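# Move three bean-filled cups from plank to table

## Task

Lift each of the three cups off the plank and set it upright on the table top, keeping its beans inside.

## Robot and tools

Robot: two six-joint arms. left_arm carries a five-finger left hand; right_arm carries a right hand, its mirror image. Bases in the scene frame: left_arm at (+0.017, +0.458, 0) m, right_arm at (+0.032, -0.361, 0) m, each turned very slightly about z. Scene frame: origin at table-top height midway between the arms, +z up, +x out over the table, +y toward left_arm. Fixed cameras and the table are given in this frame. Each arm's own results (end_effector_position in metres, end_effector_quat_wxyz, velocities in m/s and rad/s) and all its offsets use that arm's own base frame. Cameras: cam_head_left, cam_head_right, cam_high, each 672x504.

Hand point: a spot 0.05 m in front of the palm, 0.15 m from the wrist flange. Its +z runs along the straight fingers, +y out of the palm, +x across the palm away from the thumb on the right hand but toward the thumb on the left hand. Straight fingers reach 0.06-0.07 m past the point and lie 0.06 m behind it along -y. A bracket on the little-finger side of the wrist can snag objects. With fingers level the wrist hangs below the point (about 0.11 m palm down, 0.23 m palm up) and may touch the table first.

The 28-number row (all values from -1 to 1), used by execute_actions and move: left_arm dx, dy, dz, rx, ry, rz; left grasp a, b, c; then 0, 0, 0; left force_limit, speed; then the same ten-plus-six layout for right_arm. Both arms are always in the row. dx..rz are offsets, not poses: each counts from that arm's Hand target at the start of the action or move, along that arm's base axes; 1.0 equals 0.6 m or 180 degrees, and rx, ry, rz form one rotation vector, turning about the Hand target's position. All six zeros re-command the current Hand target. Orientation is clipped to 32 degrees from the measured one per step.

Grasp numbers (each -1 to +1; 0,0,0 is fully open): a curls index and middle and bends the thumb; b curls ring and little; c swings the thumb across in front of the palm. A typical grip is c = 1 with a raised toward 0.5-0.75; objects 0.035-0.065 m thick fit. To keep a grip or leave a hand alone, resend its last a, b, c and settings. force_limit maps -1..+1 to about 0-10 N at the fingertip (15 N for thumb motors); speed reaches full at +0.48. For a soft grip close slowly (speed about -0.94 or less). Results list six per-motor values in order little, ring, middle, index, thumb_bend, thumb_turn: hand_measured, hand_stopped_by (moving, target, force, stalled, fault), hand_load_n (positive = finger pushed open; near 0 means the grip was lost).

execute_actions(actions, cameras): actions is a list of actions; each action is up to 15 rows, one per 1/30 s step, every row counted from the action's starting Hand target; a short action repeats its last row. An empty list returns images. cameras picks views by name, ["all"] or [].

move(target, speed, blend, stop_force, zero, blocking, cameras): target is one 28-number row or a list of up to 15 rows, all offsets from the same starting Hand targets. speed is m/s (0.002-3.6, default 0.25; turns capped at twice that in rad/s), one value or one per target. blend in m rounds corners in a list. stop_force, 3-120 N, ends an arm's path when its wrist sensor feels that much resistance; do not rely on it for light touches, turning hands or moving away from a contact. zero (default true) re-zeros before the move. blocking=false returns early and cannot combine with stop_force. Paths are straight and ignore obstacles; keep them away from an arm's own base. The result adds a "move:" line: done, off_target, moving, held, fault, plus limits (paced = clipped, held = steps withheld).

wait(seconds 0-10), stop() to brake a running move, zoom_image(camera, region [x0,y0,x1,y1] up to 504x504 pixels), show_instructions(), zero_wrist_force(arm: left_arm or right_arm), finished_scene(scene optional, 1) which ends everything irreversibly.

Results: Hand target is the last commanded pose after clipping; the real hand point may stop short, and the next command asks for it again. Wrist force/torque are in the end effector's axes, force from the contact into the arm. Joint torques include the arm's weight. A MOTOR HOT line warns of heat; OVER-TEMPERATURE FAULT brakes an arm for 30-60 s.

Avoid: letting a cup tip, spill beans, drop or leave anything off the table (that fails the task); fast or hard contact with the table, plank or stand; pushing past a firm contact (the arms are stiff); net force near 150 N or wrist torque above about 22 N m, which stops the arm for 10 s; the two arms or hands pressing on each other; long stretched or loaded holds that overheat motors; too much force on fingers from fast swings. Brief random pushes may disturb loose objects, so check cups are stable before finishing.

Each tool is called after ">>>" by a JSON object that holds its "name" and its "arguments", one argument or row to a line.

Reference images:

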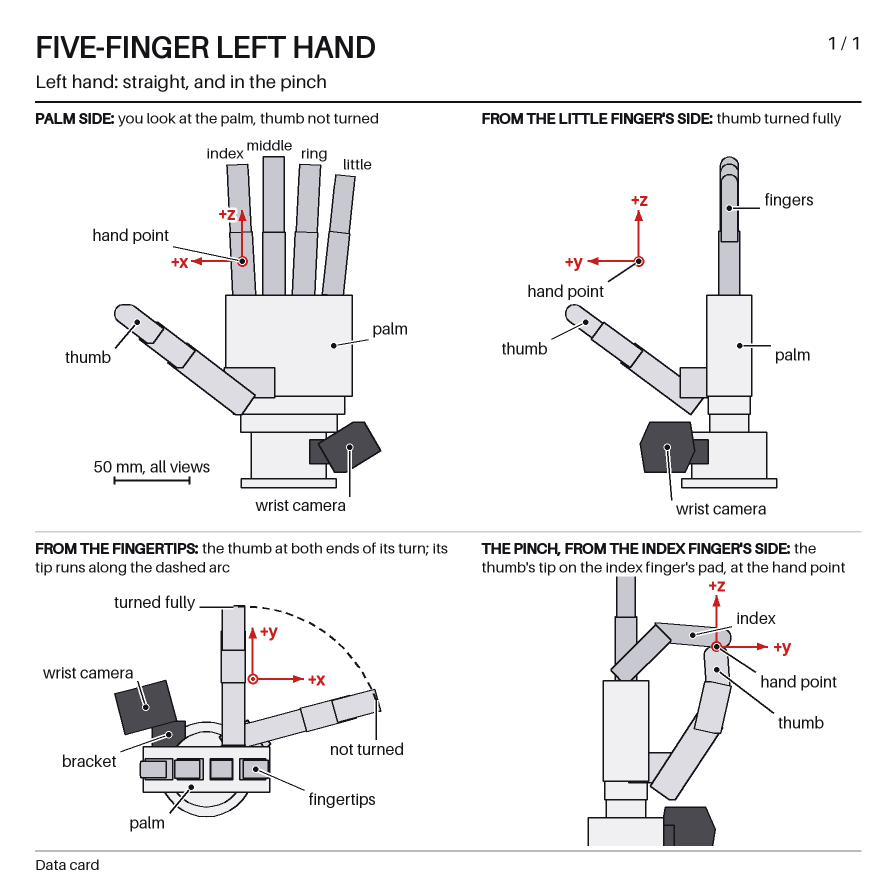

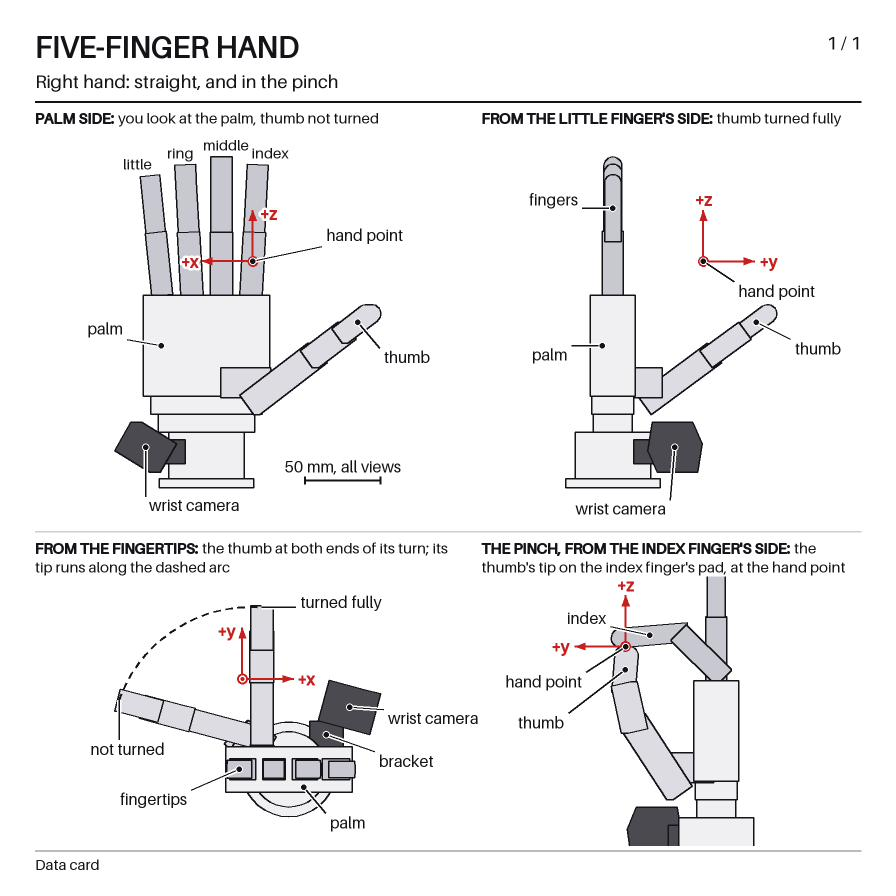

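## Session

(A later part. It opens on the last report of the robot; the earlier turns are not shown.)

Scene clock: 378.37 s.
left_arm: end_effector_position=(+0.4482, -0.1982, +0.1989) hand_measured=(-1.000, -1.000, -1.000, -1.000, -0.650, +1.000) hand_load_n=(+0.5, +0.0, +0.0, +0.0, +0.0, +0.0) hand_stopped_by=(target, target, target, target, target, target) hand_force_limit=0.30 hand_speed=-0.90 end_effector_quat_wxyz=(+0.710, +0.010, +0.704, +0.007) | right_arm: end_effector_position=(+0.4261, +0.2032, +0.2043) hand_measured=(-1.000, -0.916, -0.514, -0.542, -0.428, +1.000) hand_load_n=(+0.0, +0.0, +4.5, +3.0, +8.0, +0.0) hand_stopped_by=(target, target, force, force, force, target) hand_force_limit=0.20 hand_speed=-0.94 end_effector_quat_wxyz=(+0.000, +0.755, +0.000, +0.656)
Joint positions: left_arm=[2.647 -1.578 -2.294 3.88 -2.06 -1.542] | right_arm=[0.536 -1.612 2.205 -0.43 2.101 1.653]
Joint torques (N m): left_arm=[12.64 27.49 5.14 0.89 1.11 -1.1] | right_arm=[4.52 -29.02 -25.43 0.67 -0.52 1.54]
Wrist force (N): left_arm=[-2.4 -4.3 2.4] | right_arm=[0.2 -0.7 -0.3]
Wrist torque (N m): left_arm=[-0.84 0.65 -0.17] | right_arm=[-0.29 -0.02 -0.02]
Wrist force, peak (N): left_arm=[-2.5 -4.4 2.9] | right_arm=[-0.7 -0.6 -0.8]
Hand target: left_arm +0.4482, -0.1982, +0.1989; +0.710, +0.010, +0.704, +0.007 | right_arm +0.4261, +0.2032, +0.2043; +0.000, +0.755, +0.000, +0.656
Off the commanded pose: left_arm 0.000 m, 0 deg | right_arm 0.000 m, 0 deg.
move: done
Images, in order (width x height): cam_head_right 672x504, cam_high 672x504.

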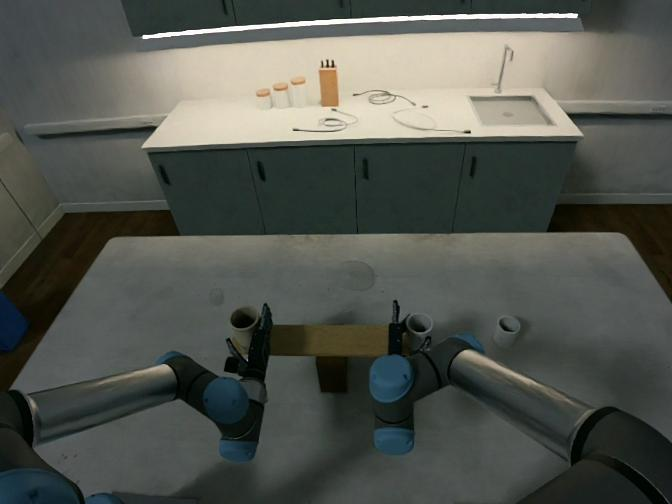

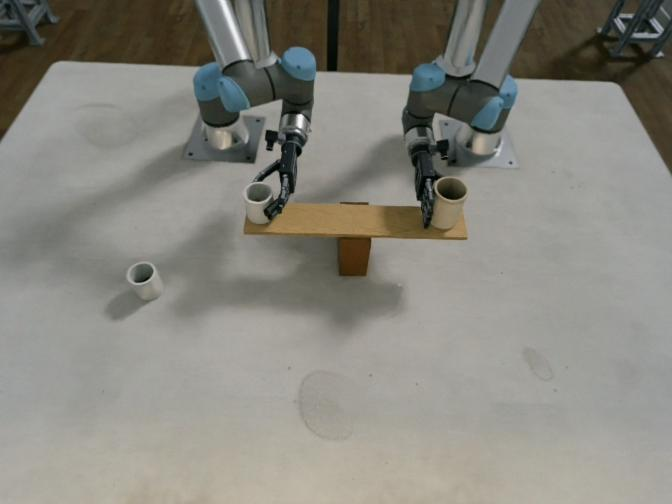

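>>> {"name": "move", "arguments": {
  "target": [0, 0, 0, 0, 0, 0, 0.6, 0, 1, 0, 0, 0, 0.3, -0.94, 0, 0, 0, 0, 0, 0, 0.56, 0, 1, 0, 0, 0, 0.2, -0.94],
  "cameras": ["cam_high", "cam_head_right"]
}}

>>> {"name": "zoom_image", "arguments": {
  "camera": "cam_high",
  "region": [405, 165, 475, 245]
}}

Scene clock: 383.87 s.
left_arm: end_effector_position=(+0.4482, -0.1982, +0.1989) hand_measured=(-1.000, -0.910, -0.674, -0.702, -0.512, +1.000) hand_load_n=(+0.0, +0.0, +6.5, +2.0, +16.0, +1.5) hand_stopped_by=(target, target, force, force, force, target) hand_force_limit=0.30 hand_speed=-0.94 end_effector_quat_wxyz=(+0.710, +0.010, +0.704, +0.007) | right_arm: end_effector_position=(+0.4261, +0.2032, +0.2043) hand_measured=(-1.000, -0.916, -0.514, -0.542, -0.428, +1.000) hand_load_n=(+0.0, +0.0, +4.5, +3.0, +8.0, +0.0) hand_stopped_by=(target, target, force, force, force, target) hand_force_limit=0.20 hand_speed=-0.94 end_effector_quat_wxyz=(+0.000, +0.755, +0.000, +0.656)
Joint positions: left_arm=[2.647 -1.578 -2.294 3.88 -2.06 -1.542] | right_arm=[0.536 -1.612 2.205 -0.43 2.101 1.653]
Joint torques (N m): left_arm=[10.19 27.52 7.08 0.12 -0.42 -1.21] | right_arm=[4.26 -27.32 -21.64 0.69 -0.7 1.44]
Wrist force (N): left_arm=[-1.3 -3.5 2.9] | right_arm=[0.0 -1.3 -0.4]
Wrist torque (N m): left_arm=[-0.86 0.66 -0.11] | right_arm=[-0.34 -0.05 -0.01]
Wrist force, peak (N): left_arm=[-2.5 -4.6 2.7] | right_arm=[0.0 -1.3 -0.4]
Hand target: left_arm +0.4482, -0.1982, +0.1989; +0.710, +0.010, +0.704, +0.007 | right_arm +0.4261, +0.2032, +0.2043; +0.000, +0.755, +0.000, +0.656
Off the commanded pose: left_arm 0.000 m, 0 deg | right_arm 0.000 m, 0 deg.
move: done
Images, in order (width x height): cam_head_right 672x504, cam_high 672x504.

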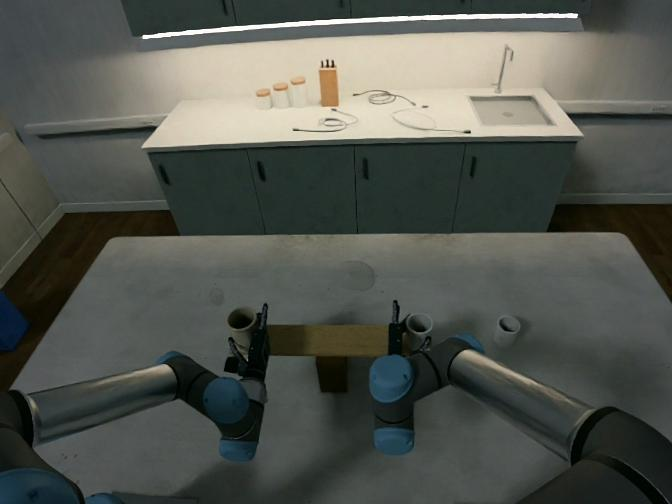

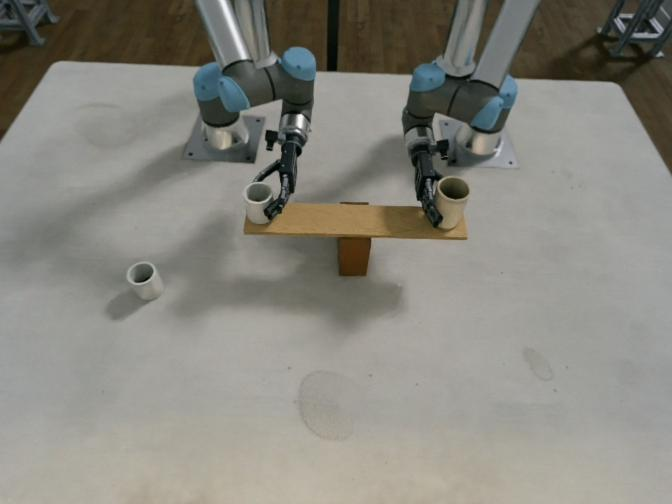

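Scaled by 6.300 from the camera's 672x504 image, which has a finer 960x720 frame.

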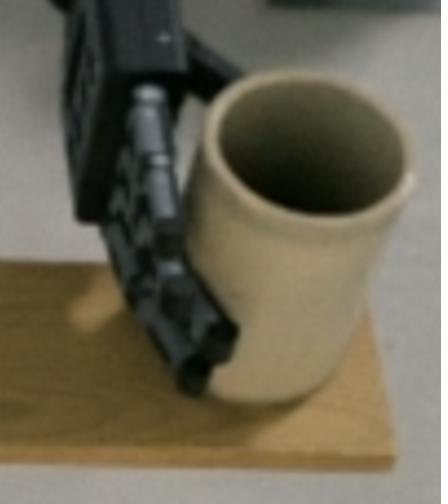

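>>> {"name": "move", "arguments": {
  "target": [0, 0, 0, 0, 0, 0, 0.64, 0, 1, 0, 0, 0, 0.6, -0.94, 0, 0, 0, 0, 0, 0, 0.56, 0, 1, 0, 0, 0, 0.2, -0.94],
  "cameras": ["cam_high"]
}}

>>> {"name": "zoom_image", "arguments": {
  "camera": "cam_high",
  "region": [405, 165, 475, 245]
}}

Scene clock: 386.97 s.
left_arm: end_effector_position=(+0.4482, -0.1982, +0.1989) hand_measured=(-1.000, -0.904, -0.654, -0.666, -0.514, +1.000) hand_load_n=(+0.0, +0.5, +4.0, +8.0, +24.0, +1.0) hand_stopped_by=(target, target, force, force, force, target) hand_force_limit=0.60 hand_speed=-0.94 end_effector_quat_wxyz=(+0.710, +0.010, +0.704, +0.007) | right_arm: end_effector_position=(+0.4261, +0.2032, +0.2043) hand_measured=(-1.000, -0.916, -0.514, -0.542, -0.428, +1.000) hand_load_n=(+0.0, +0.0, +4.5, +3.5, +8.5, +0.0) hand_stopped_by=(target, target, force, force, force, target) hand_force_limit=0.20 hand_speed=-0.94 end_effector_quat_wxyz=(+0.000, +0.755, +0.000, +0.656)
Joint positions: left_arm=[2.647 -1.578 -2.294 3.88 -2.06 -1.542] | right_arm=[0.536 -1.612 2.205 -0.43 2.101 1.653]
Joint torques (N m): left_arm=[8.55 26.63 8.62 0.34 -1.63 -1.06] | right_arm=[4.51 -27.27 -19.56 0.63 -1.01 1.48]
Wrist force (N): left_arm=[0.6 -3.0 3.2] | right_arm=[-0.9 -0.8 -0.1]
Wrist torque (N m): left_arm=[-0.85 0.65 -0.17] | right_arm=[-0.29 0.02 -0.03]
Wrist force, peak (N): left_arm=[-0.9 -4.0 3.4] | right_arm=[-0.7 -1.3 -0.2]
Hand target: left_arm +0.4482, -0.1982, +0.1989; +0.710, +0.010, +0.704, +0.007 | right_arm +0.4261, +0.2032, +0.2043; +0.000, +0.755, +0.000, +0.656
Off the commanded pose: left_arm 0.000 m, 0 deg | right_arm 0.000 m, 0 deg.
move: done
Images, in order (width x height): cam_high 672x504.

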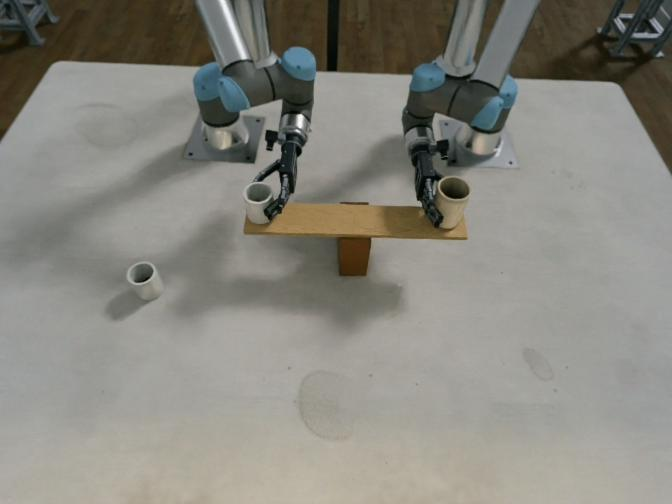

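Scaled by 6.300 from the camera's 672x504 image, which has a finer 960x720 frame.

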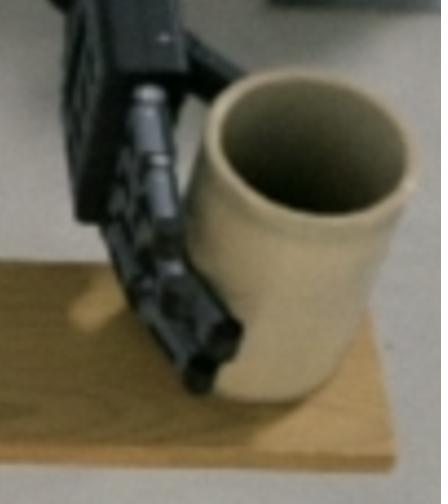

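>>> {"name": "move", "arguments": {
  "target": [0, 0, 0.01667, 0, 0, 0, 0.64, 0, 1, 0, 0, 0, 0.6, -0.94, 0, 0, 0.01667, 0, 0, 0, 0.56, 0, 1, 0, 0, 0, 0.2, -0.94],
  "speed": 0.012,
  "cameras": ["cam_high"]
}}

>>> {"name": "zoom_image", "arguments": {
  "camera": "cam_high",
  "region": [405, 165, 475, 245]
}}

Scene clock: 390.10 s.
left_arm: end_effector_position=(+0.4482, -0.1982, +0.2089) hand_measured=(-1.000, -0.904, -0.654, -0.666, -0.514, +1.000) hand_load_n=(+0.0, +0.0, +4.5, +8.5, +23.5, +1.0) hand_stopped_by=(target, target, force, force, force, target) hand_force_limit=0.60 hand_speed=-0.94 end_effector_quat_wxyz=(+0.710, +0.010, +0.704, +0.007) | right_arm: end_effector_position=(+0.4261, +0.2032, +0.2142) hand_measured=(-1.000, -0.916, -0.514, -0.542, -0.428, +1.000) hand_load_n=(+0.0, +0.0, +4.5, +3.5, +8.0, +0.5) hand_stopped_by=(target, target, force, force, force, target) hand_force_limit=0.20 hand_speed=-0.94 end_effector_quat_wxyz=(+0.000, +0.755, +0.000, +0.656)
Joint positions: left_arm=[2.647 -1.557 -2.28 3.847 -2.06 -1.542] | right_arm=[0.536 -1.628 2.189 -0.399 2.101 1.653]
Joint torques (N m): left_arm=[4.21 28.32 29.1 0.74 0.57 0.92] | right_arm=[3.82 -30.6 -38 0.5 -0.71 -0.93]
Wrist force (N): left_arm=[1.7 -2.8 3.1] | right_arm=[-2.4 -1.5 0.0]
Wrist torque (N m): left_arm=[-0.82 0.67 -0.13] | right_arm=[-0.33 -0.09 -0.06]
Wrist force, peak (N): left_arm=[1.8 -3.0 3.2] | right_arm=[-2.7 -1.7 -0.1]
Hand target: left_arm +0.4482, -0.1982, +0.2089; +0.710, +0.010, +0.704, +0.007 | right_arm +0.4261, +0.2032, +0.2143; +0.000, +0.755, +0.000, +0.656
Off the commanded pose: left_arm 0.000 m, 0 deg | right_arm 0.000 m, 0 deg.
move: done
Images, in order (width x height): cam_high 672x504.

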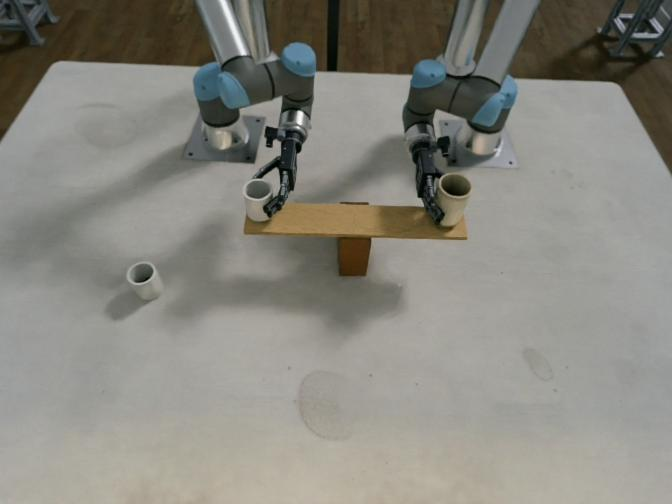

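Scaled by 6.300 from the camera's 672x504 image, which has a finer 960x720 frame.

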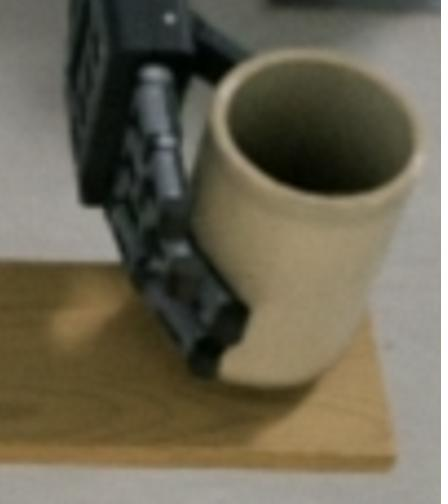

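>>> {"name": "move", "arguments": {
  "target": [0, 0, 0.0667, 0, 0, 0, 0.64, 0, 1, 0, 0, 0, 0.6, -0.94, 0, 0, 0.0667, 0, 0, 0, 0.56, 0, 1, 0, 0, 0, 0.2, -0.94],
  "speed": 0.03,
  "cameras": ["cam_high"]
}}

>>> {"name": "zoom_image", "arguments": {
  "camera": "cam_high",
  "region": [395, 125, 495, 245]
}}

Scene clock: 393.47 s.
left_arm: end_effector_position=(+0.4482, -0.1982, +0.2489) hand_measured=(-1.000, -0.904, -0.654, -0.666, -0.514, +1.000) hand_load_n=(+0.0, +0.0, +4.5, +8.0, +23.5, +1.5) hand_stopped_by=(target, target, force, force, force, target) hand_force_limit=0.60 hand_speed=-0.94 end_effector_quat_wxyz=(+0.710, +0.010, +0.704, +0.007) | right_arm: end_effector_position=(+0.4261, +0.2032, +0.2543) hand_measured=(-1.000, -0.916, -0.514, -0.542, -0.428, +1.000) hand_load_n=(+0.0, +0.0, +4.5, +3.5, +8.0, +0.5) hand_stopped_by=(target, target, force, force, force, target) hand_force_limit=0.20 hand_speed=-0.94 end_effector_quat_wxyz=(+0.000, +0.755, +0.000, +0.656)
Joint positions: left_arm=[2.647 -1.486 -2.221 3.716 -2.06 -1.542] | right_arm=[0.536 -1.682 2.122 -0.277 2.101 1.652]
Joint torques (N m): left_arm=[-3.15 26.68 31.29 0.61 -0.84 -1.28] | right_arm=[3.26 -27.75 -38.15 0.16 0.85 1.28]
Wrist force (N): left_arm=[1.4 -2.7 3.2] | right_arm=[-2.3 -1.2 -0.2]
Wrist torque (N m): left_arm=[-0.76 0.74 -0.19] | right_arm=[-0.27 -0.10 -0.05]
Wrist force, peak (N): left_arm=[1.5 -3.1 3.4] | right_arm=[-2.9 -1.3 0.0]
Hand target: left_arm +0.4482, -0.1982, +0.2490; +0.710, +0.010, +0.704, +0.007 | right_arm +0.4261, +0.2032, +0.2543; +0.000, +0.755, +0.000, +0.656
Off the commanded pose: left_arm 0.000 m, 0 deg | right_arm 0.000 m, 0 deg.
move: done
Images, in order (width x height): cam_high 672x504.

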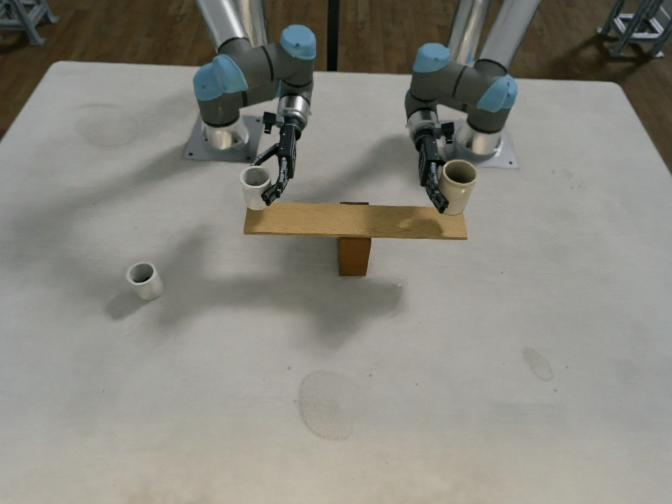

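Scaled by 4.200 from the camera's 672x504 image, which has a finer 960x720 frame.

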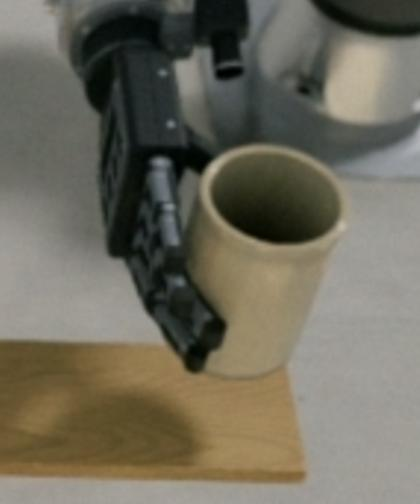

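>>> {"name": "move", "arguments": {
  "target": [
    [0, 0, 0.15, 0, 0, 0, 0.64, 0, 1, 0, 0, 0, 0.6, -0.94, 0, 0, 0.1417, 0, 0, 0, 0.56, 0, 1, 0, 0, 0, 0.2, -0.94],
    [0.2247, 0.302, 0.15, 0, 0, 0, 0.64, 0, 1, 0, 0, 0, 0.6, -0.94, 0.24, -0.25, 0.1417, 0, 0, 0, 0.56, 0, 1, 0, 0, 0, 0.2, -0.94]
  ],
  "speed": 0.1,
  "blend": 0.02,
  "cameras": ["all"]
}}

Scene clock: 418.40 s.
left_arm: end_effector_position=(+0.5829, -0.0171, +0.3390) hand_measured=(-1.000, -0.904, -0.654, -0.666, -0.514, +1.000) hand_load_n=(+0.0, +0.0, +4.0, +8.5, +23.5, +1.0) hand_stopped_by=(target, target, force, force, force, target) hand_force_limit=0.60 hand_speed=-0.94 end_effector_quat_wxyz=(+0.710, +0.010, +0.704, +0.007) | right_arm: end_effector_position=(+0.5700, +0.0533, +0.3393) hand_measured=(-1.000, -0.916, -0.514, -0.542, -0.428, +1.000) hand_load_n=(+0.0, +0.0, +4.5, +3.5, +8.0, +0.5) hand_stopped_by=(target, target, force, force, force, target) hand_force_limit=0.20 hand_speed=-0.94 end_effector_quat_wxyz=(+0.000, +0.755, +0.000, +0.656)
Joint positions: left_arm=[3.316 -1.426 -2.019 3.453 -1.391 -1.548] | right_arm=[-0.061 -1.691 1.899 -0.068 1.51 1.561]
Joint torques (N m): left_arm=[12.27 6.69 34.53 4.52 1.5 -1.2] | right_arm=[-5.14 -9.22 -40.75 -3.73 -2.54 -2.13]
Wrist force (N): left_arm=[1.2 -2.9 3.4] | right_arm=[-2.5 -1.0 -0.3]
Wrist torque (N m): left_arm=[-0.76 0.70 -0.12] | right_arm=[-0.23 -0.11 -0.06]
Wrist force, peak (N): left_arm=[1.5 -3.4 3.7] | right_arm=[-3.2 -1.2 -0.1]
Hand target: left_arm +0.5830, -0.0170, +0.3390; +0.710, +0.010, +0.704, +0.007 | right_arm +0.5701, +0.0532, +0.3393; +0.000, +0.755, +0.000, +0.656
Off the commanded pose: left_arm 0.000 m, 0 deg | right_arm 0.000 m, 0 deg.
move: done

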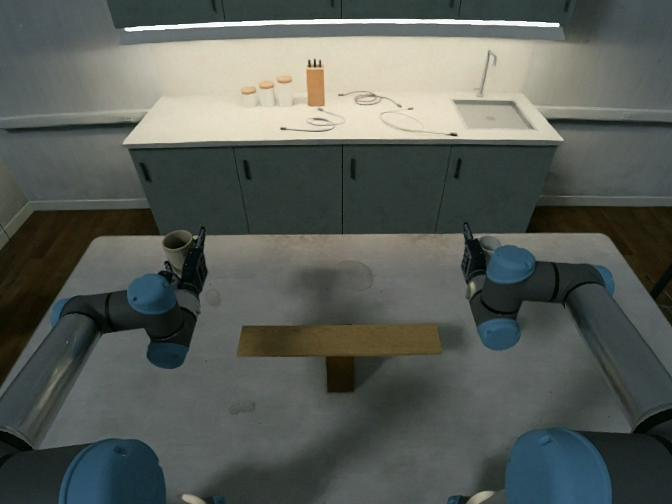

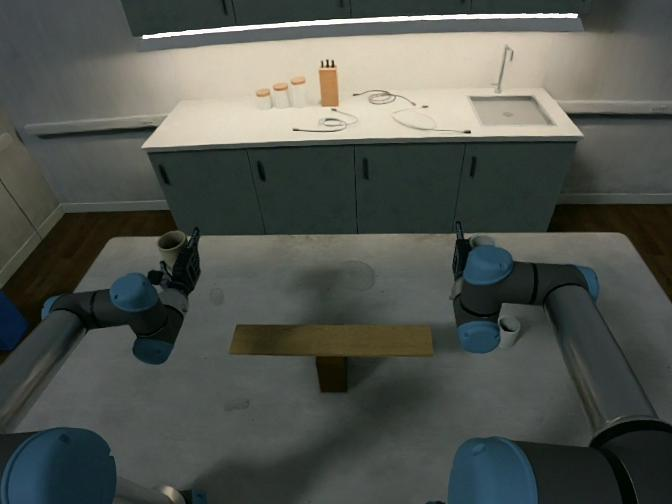

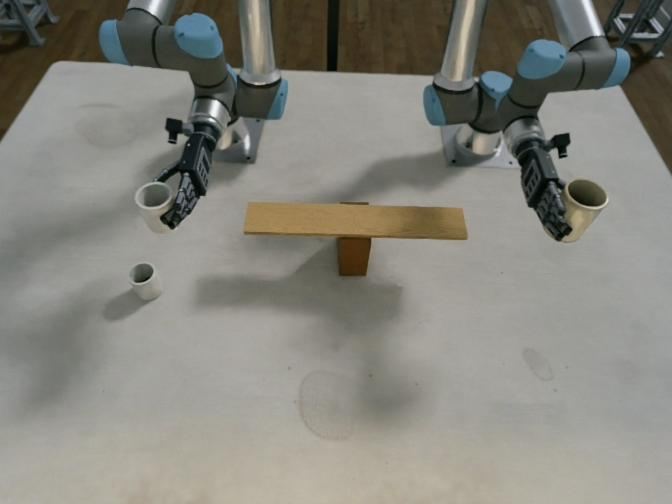

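>>> {"name": "move", "arguments": {
  "target": [0, 0, -0.44, 0, 0, 0, 0.64, 0, 1, 0, 0, 0, 0.6, -0.94, 0, 0, -0.457, 0, 0, 0, 0.56, 0, 1, 0, 0, 0, 0.2, -0.94],
  "speed": 0.1,
  "cameras": ["all"]
}}

>>> {"name": "zoom_image", "arguments": {
  "camera": "cam_head_right",
  "region": [60, 200, 260, 400]
}}

>>> {"name": "zoom_image", "arguments": {
  "camera": "cam_high",
  "region": [480, 120, 630, 300]
}}

Scene clock: 429.20 s.
left_arm: end_effector_position=(+0.5830, -0.0170, +0.0750) hand_measured=(-1.000, -0.904, -0.654, -0.666, -0.514, +1.000) hand_load_n=(+0.0, +0.0, +4.5, +8.0, +23.5, +1.5) hand_stopped_by=(target, target, force, force, force, target) hand_force_limit=0.60 hand_speed=-0.94 end_effector_quat_wxyz=(+0.710, +0.010, +0.704, +0.007) | right_arm: end_effector_position=(+0.5701, +0.0532, +0.0652) hand_measured=(-1.000, -0.916, -0.514, -0.542, -0.428, +1.000) hand_load_n=(+0.0, +0.0, +4.5, +3.5, +8.0, +0.5) hand_stopped_by=(target, target, force, force, force, target) hand_force_limit=0.20 hand_speed=-0.94 end_effector_quat_wxyz=(+0.000, +0.755, +0.000, +0.656)
Joint positions: left_arm=[3.317 -1.936 -2.353 4.296 -1.391 -1.548] | right_arm=[-0.061 -1.254 2.288 -0.894 1.51 1.561]
Joint torques (N m): left_arm=[-7.99 14.63 1.18 4.4 -1.51 -1.1] | right_arm=[5.53 -15.79 -0.14 -3.76 1.09 -1.91]
Wrist force (N): left_arm=[1.4 -2.8 3.4] | right_arm=[-2.6 -1.3 -0.2]
Wrist torque (N m): left_arm=[-0.82 0.57 -0.13] | right_arm=[-0.29 -0.10 -0.08]
Wrist force, peak (N): left_arm=[1.4 -3.2 3.6] | right_arm=[-3.4 -1.3 0.1]
Hand target: left_arm +0.5830, -0.0170, +0.0750; +0.710, +0.010, +0.704, +0.007 | right_arm +0.5701, +0.0532, +0.0651; +0.000, +0.755, +0.000, +0.656
Off the commanded pose: left_arm 0.000 m, 0 deg | right_arm 0.000 m, 0 deg.
move: done

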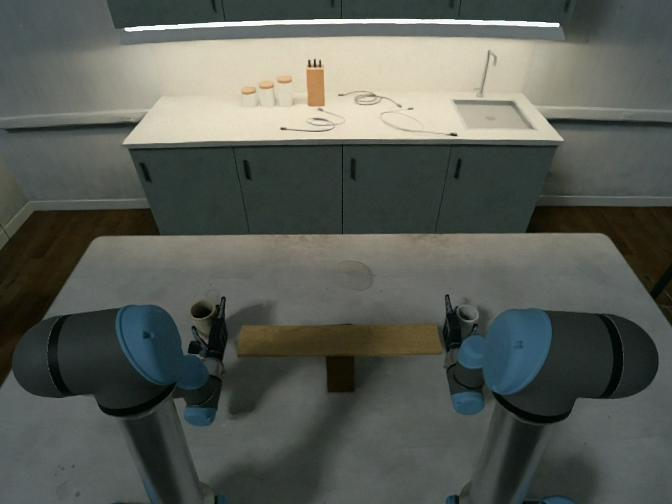

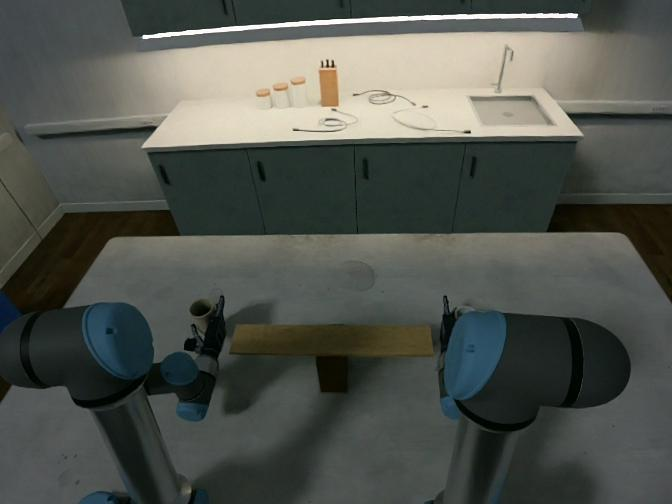

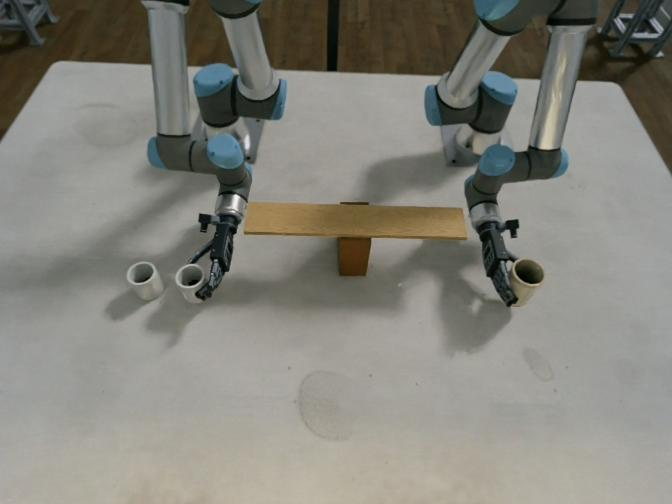

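Scaled by 2.520 from the camera's 672x504 image, which has a finer 960x720 frame.

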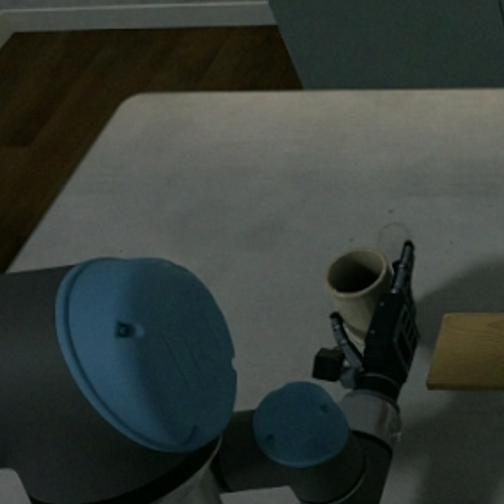

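Scaled by 2.800 from the camera's 672x504 image, which has a finer 960x720 frame.

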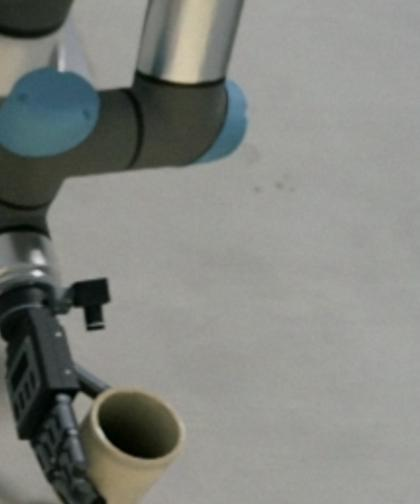

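>>> {"name": "zoom_image", "arguments": {
  "camera": "cam_high",
  "region": [480, 240, 570, 330]
}}

>>> {"name": "zoom_image", "arguments": {
  "camera": "cam_high",
  "region": [120, 240, 230, 330]
}}

>>> {"name": "zoom_image", "arguments": {
  "camera": "cam_head_left",
  "region": [150, 270, 260, 440]
}}

>>> {"name": "zoom_image", "arguments": {
  "camera": "cam_head_right",
  "region": [140, 270, 250, 440]
}}

Scaled by 5.600 from the camera's 672x504 image, which has a finer 960x720 frame.

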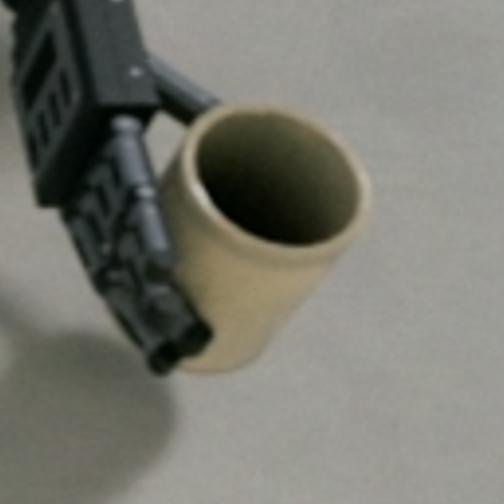

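Scaled by 4.582 from the camera's 672x504 image, which has a finer 960x720 frame.

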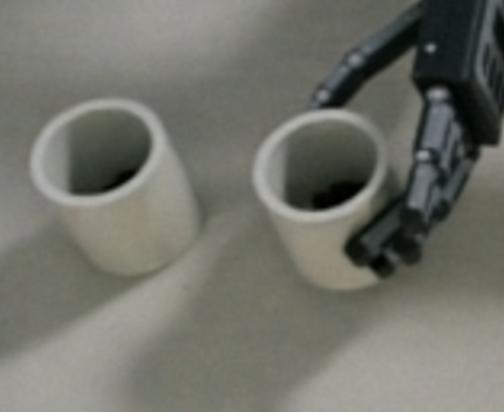

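Scaled by 2.965 from the camera's 672x504 image, which has a finer 960x720 frame.

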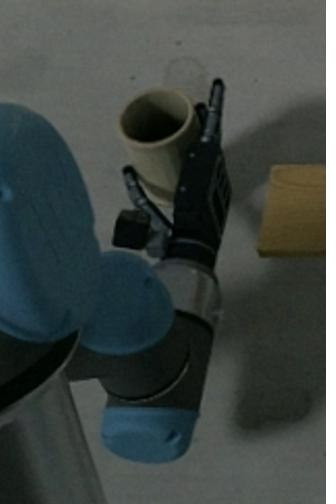

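Scaled by 2.965 from the camera's 672x504 image, which has a finer 960x720 frame.

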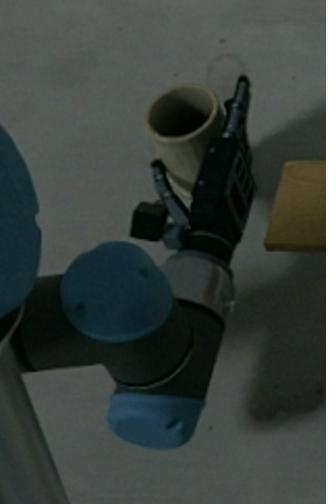

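>>> {"name": "move", "arguments": {
  "target": [0, 0, -0.0733, 0, 0, 0, 0.64, 0, 1, 0, 0, 0, 0.6, -0.94, 0, 0, -0.0535, 0, 0, 0, 0.56, 0, 1, 0, 0, 0, 0.2, -0.94],
  "speed": 0.015,
  "stop_force": 3,
  "cameras": ["all"]
}}

>>> {"name": "zoom_image", "arguments": {
  "camera": "cam_high",
  "region": [480, 240, 570, 330]
}}

>>> {"name": "zoom_image", "arguments": {
  "camera": "cam_high",
  "region": [120, 240, 230, 330]
}}

>>> {"name": "zoom_image", "arguments": {
  "camera": "cam_head_left",
  "region": [150, 270, 260, 440]
}}

Scene clock: 458.17 s.
left_arm: end_effector_position=(+0.5830, -0.0170, +0.0366) hand_measured=(-1.000, -0.904, -0.654, -0.666, -0.514, +1.000) hand_load_n=(+0.0, +0.0, +4.5, +8.0, +23.5, +0.5) hand_stopped_by=(target, target, force, force, force, target) hand_force_limit=0.60 hand_speed=-0.94 end_effector_quat_wxyz=(+0.710, +0.010, +0.704, +0.007) | right_arm: end_effector_position=(+0.5701, +0.0532, +0.0428) hand_measured=(-1.000, -0.916, -0.514, -0.542, -0.428, +1.000) hand_load_n=(+0.0, +0.0, +4.0, +3.0, +8.5, +0.0) hand_stopped_by=(target, target, force, force, force, target) hand_force_limit=0.20 hand_speed=-0.94 end_effector_quat_wxyz=(+0.000, +0.755, +0.000, +0.656)
Joint positions: left_arm=[3.317 -2.055 -2.359 4.422 -1.391 -1.548] | right_arm=[-0.061 -1.192 2.298 -0.965 1.51 1.561]
Joint torques (N m): left_arm=[-7.33 40.58 -0.04 0.47 -1.44 -0.45] | right_arm=[4.47 -41.5 -25.18 0.7 1.01 -1.35]
Wrist force (N): left_arm=[0.0 -2.7 3.9] | right_arm=[0.6 -0.3 -0.5]
Wrist torque (N m): left_arm=[-0.82 0.59 -0.13] | right_arm=[-0.26 0.01 -0.01]
Wrist force, peak (N): left_arm=[-9.1 -2.7 1.3] | right_arm=[4.9 -0.1 -2.9]
Hand target: left_arm +0.5830, -0.0170, +0.0366; +0.710, +0.010, +0.704, +0.007 (not the last commanded pose) | right_arm +0.5701, +0.0532, +0.0428; +0.000, +0.755, +0.000, +0.656 (not the last commanded pose)
Off the commanded pose: left_arm 0.006 m, 0 deg | right_arm 0.010 m, 0 deg.
move: contact (left_arm, right_arm)

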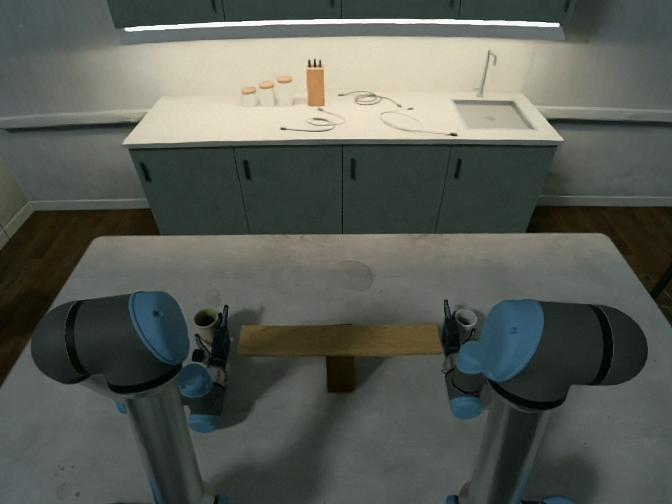

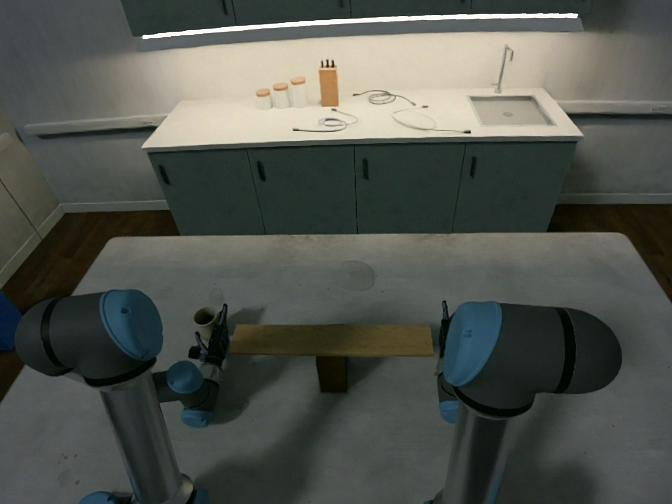

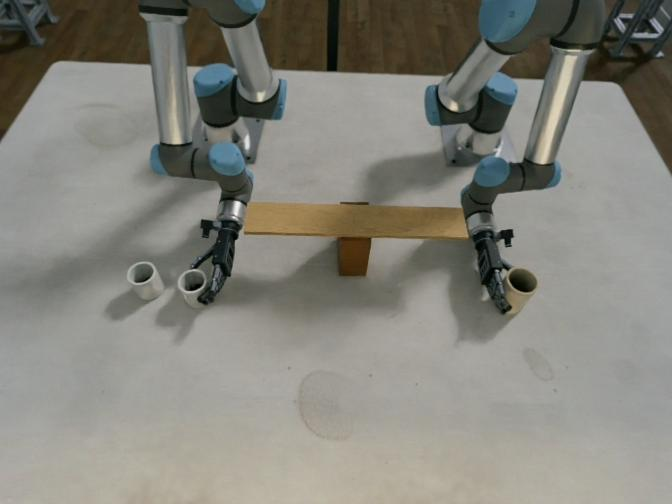

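Scaled by 5.600 from the camera's 672x504 image, which has a finer 960x720 frame.

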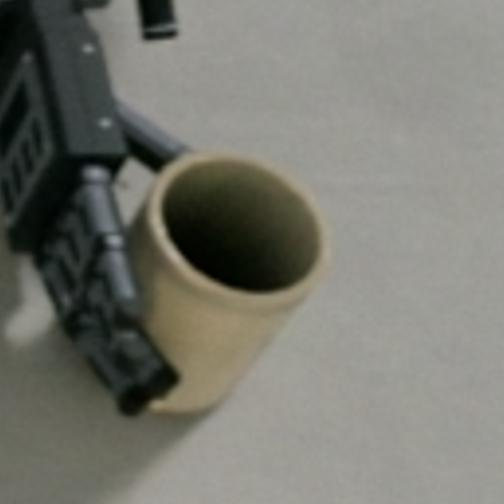

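Scaled by 4.582 from the camera's 672x504 image, which has a finer 960x720 frame.

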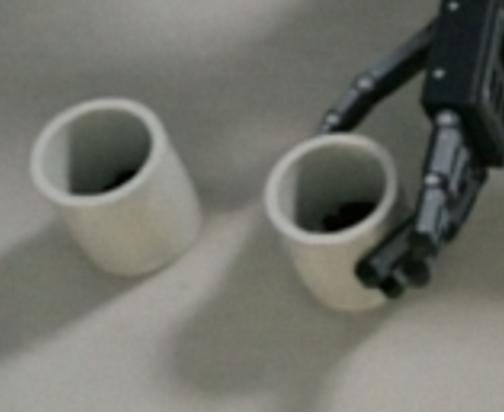

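Scaled by 2.965 from the camera's 672x504 image, which has a finer 960x720 frame.

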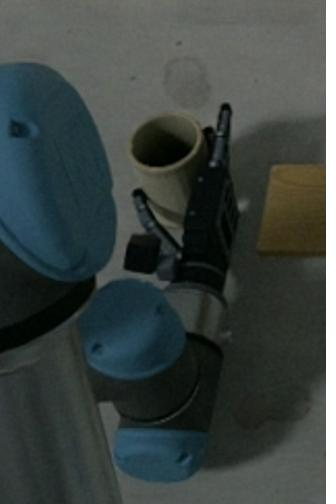

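>>> {"name": "move", "arguments": {
  "target": [0, 0, 0, 0, 0, 0, 0, 0, 1, 0, 0, 0, 0.3, -0.88, 0, 0, 0, 0, 0, 0, 0, 0, 1, 0, 0, 0, 0.2, -0.88],
  "cameras": ["cam_high"]
}}

>>> {"name": "zoom_image", "arguments": {
  "camera": "cam_high",
  "region": [480, 240, 570, 330]
}}

>>> {"name": "zoom_image", "arguments": {
  "camera": "cam_high",
  "region": [120, 240, 230, 330]
}}

Scene clock: 462.90 s.
left_arm: end_effector_position=(+0.5830, -0.0170, +0.0366) hand_measured=(-1.000, -1.000, -1.000, -1.000, -0.650, +1.000) hand_load_n=(+0.0, +0.0, +0.0, +0.0, +0.0, +0.5) hand_stopped_by=(target, target, target, target, target, target) hand_force_limit=0.30 hand_speed=-0.88 end_effector_quat_wxyz=(+0.710, +0.010, +0.704, +0.007) | right_arm: end_effector_position=(+0.5701, +0.0532, +0.0428) hand_measured=(-1.000, -1.000, -1.000, -1.000, -0.650, +1.000) hand_load_n=(+0.0, +0.0, +0.0, +0.0, +0.0, +0.0) hand_stopped_by=(target, target, target, target, target, target) hand_force_limit=0.20 hand_speed=-0.88 end_effector_quat_wxyz=(+0.000, +0.755, +0.000, +0.656)
Joint positions: left_arm=[3.317 -2.055 -2.359 4.422 -1.391 -1.548] | right_arm=[-0.061 -1.192 2.298 -0.965 1.51 1.561]
Joint torques (N m): left_arm=[-7.49 29.38 3.12 3.07 0.22 -0.41] | right_arm=[4.98 -37.22 -25.02 -2.73 1.04 -1.28]
Wrist force (N): left_arm=[-2.2 -2.8 3.2] | right_arm=[-0.7 -1.0 -0.4]
Wrist torque (N m): left_arm=[-0.82 0.56 -0.16] | right_arm=[-0.26 -0.03 -0.09]
Wrist force, peak (N): left_arm=[-2.5 -3.0 3.5] | right_arm=[1.7 0.8 -1.6]
Hand target: left_arm +0.5830, -0.0170, +0.0366; +0.710, +0.010, +0.704, +0.007 | right_arm +0.5701, +0.0532, +0.0428; +0.000, +0.755, +0.000, +0.656
Off the commanded pose: left_arm 0.000 m, 0 deg | right_arm 0.000 m, 0 deg.
move: done
Images, in order (width x height): cam_high 672x504.

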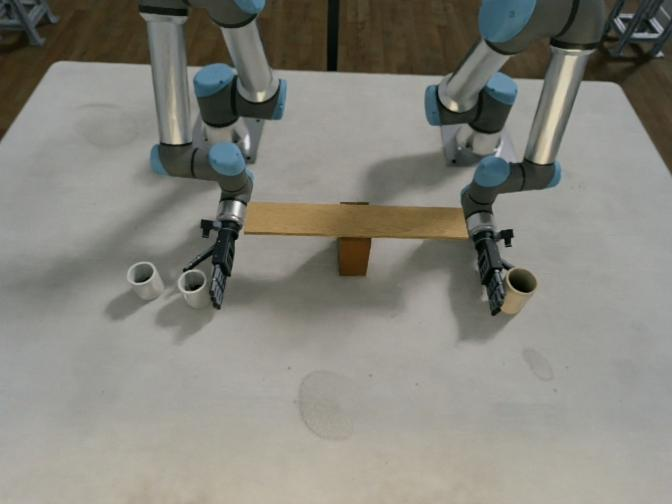

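Scaled by 5.600 from the camera's 672x504 image, which has a finer 960x720 frame.

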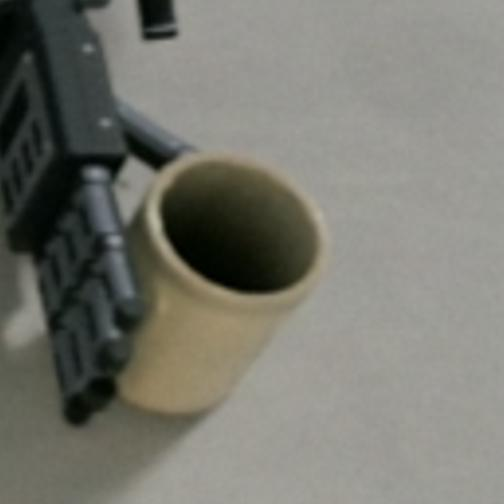

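Scaled by 4.582 from the camera's 672x504 image, which has a finer 960x720 frame.

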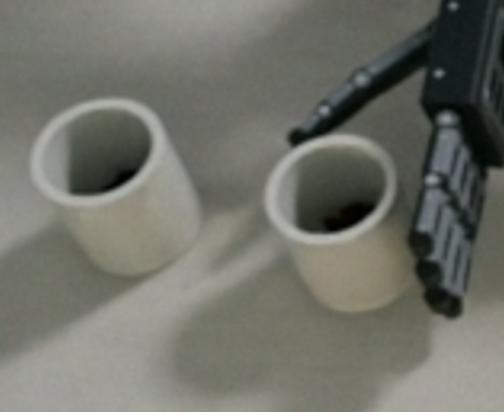

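>>> {"name": "move", "arguments": {
  "target": [
    [-0.065, -0.0133, 0, 0, 0, 0, 0, 0, 1, 0, 0, 0, 0.3, -0.88, -0.06, 0.008, 0, 0, 0, 0, 0, 0, 1, 0, 0, 0, 0.2, -0.88],
    [-0.065, -0.0133, 0.3, 0, 0, 0, 0, 0, 1, 0, 0, 0, 0.3, -0.88, -0.06, 0.008, 0.3, 0, 0, 0, 0, 0, 1, 0, 0, 0, 0.2, -0.88]
  ],
  "speed": [0.03, 0.1],
  "cameras": ["cam_high", "cam_head_right"]
}}

>>> {"name": "zoom_image", "arguments": {
  "camera": "cam_high",
  "region": [480, 240, 570, 330]
}}

>>> {"name": "zoom_image", "arguments": {
  "camera": "cam_high",
  "region": [120, 240, 230, 330]
}}

Scene clock: 472.70 s.
left_arm: end_effector_position=(+0.5440, -0.0250, +0.2166) hand_measured=(-1.000, -1.000, -1.000, -1.000, -0.650, +1.000) hand_load_n=(+0.0, +0.0, +0.0, +0.0, +0.0, +0.5) hand_stopped_by=(target, target, target, target, target, target) hand_force_limit=0.30 hand_speed=-0.88 end_effector_quat_wxyz=(+0.710, +0.010, +0.704, +0.007) end_effector_velocity=(+0.000, +0.000, +0.000) end_effector_angular_velocity=(-0.002, +0.004, +0.000) | right_arm: end_effector_position=(+0.5341, +0.0580, +0.2227) hand_measured=(-1.000, -1.000, -1.000, -1.000, -0.650, +1.000) hand_load_n=(+0.0, +0.0, +0.0, +0.0, +0.0, +0.0) hand_stopped_by=(target, target, target, target, target, target) hand_force_limit=0.20 hand_speed=-0.88 end_effector_quat_wxyz=(+0.000, +0.755, +0.000, +0.656)
Joint positions: left_arm=[3.313 -1.49 -2.319 3.816 -1.395 -1.548] | right_arm=[-0.052 -1.665 2.197 -0.391 1.519 1.563]
Joint velocities: left_arm=[0 0.001 0.001 -0.006 0 -0.001] | right_arm=[within noise]
Joint torques (N m): left_arm=[8.4 23.59 28.01 0.08 1.18 1.15] | right_arm=[-4.02 -26.87 -35.43 0.26 -1.28 1.46]
Wrist force (N): left_arm=[-2.1 -2.9 3.4] | right_arm=[-0.5 -1.0 -0.7]
Wrist torque (N m): left_arm=[-0.87 0.62 -0.13] | right_arm=[-0.24 -0.06 -0.06]
Wrist force, peak (N): left_arm=[-2.4 -3.0 3.6] | right_arm=[-1.3 -1.2 -0.8]
Hand target: left_arm +0.5440, -0.0250, +0.2166; +0.710, +0.010, +0.704, +0.007 | right_arm +0.5341, +0.0580, +0.2228; +0.000, +0.755, +0.000, +0.656
Off the commanded pose: left_arm 0.000 m, 0 deg | right_arm 0.000 m, 0 deg.
move: done
Images, in order (width x height): cam_head_right 672x504, cam_high 672x504.

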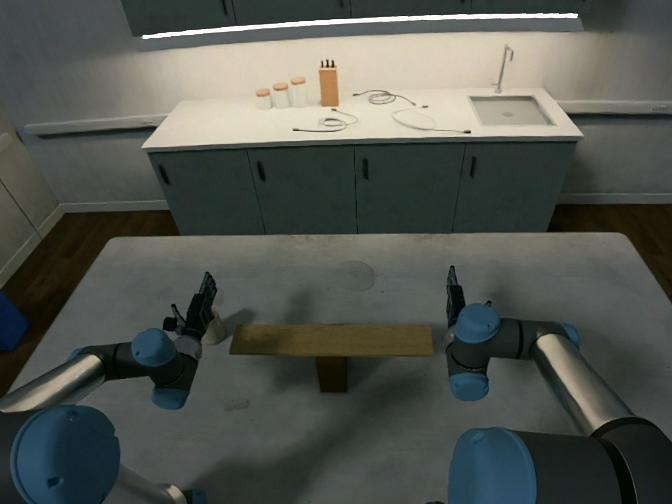

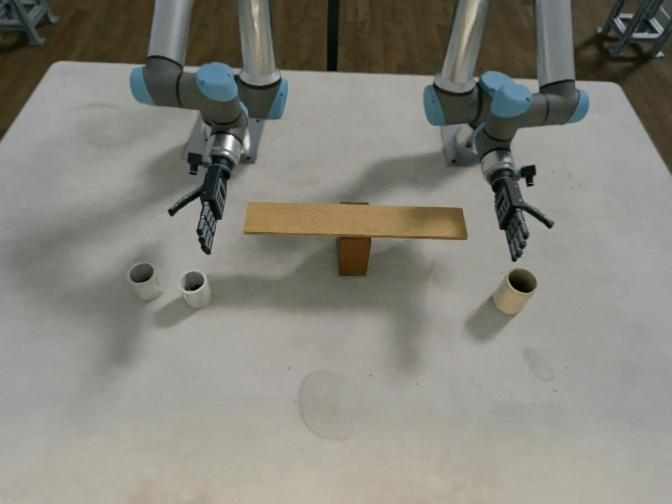

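Scaled by 5.600 from the camera's 672x504 image, which has a finer 960x720 frame.

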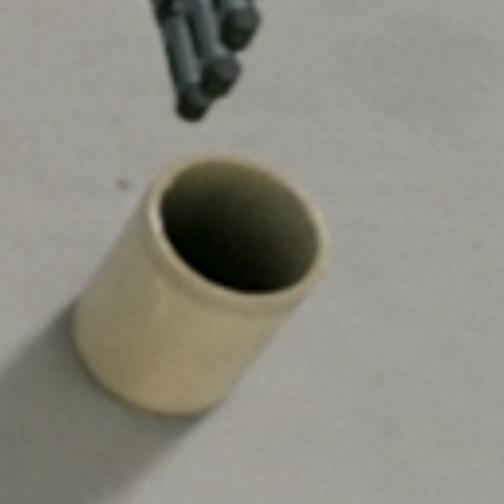

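Scaled by 4.582 from the camera's 672x504 image, which has a finer 960x720 frame.

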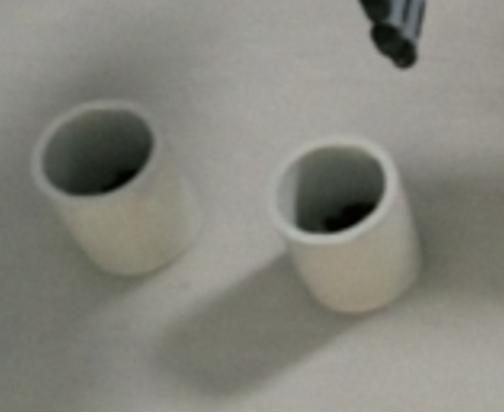

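>>> {"name": "finished_scene", "arguments": {

}}

The scene is finished: the task was done.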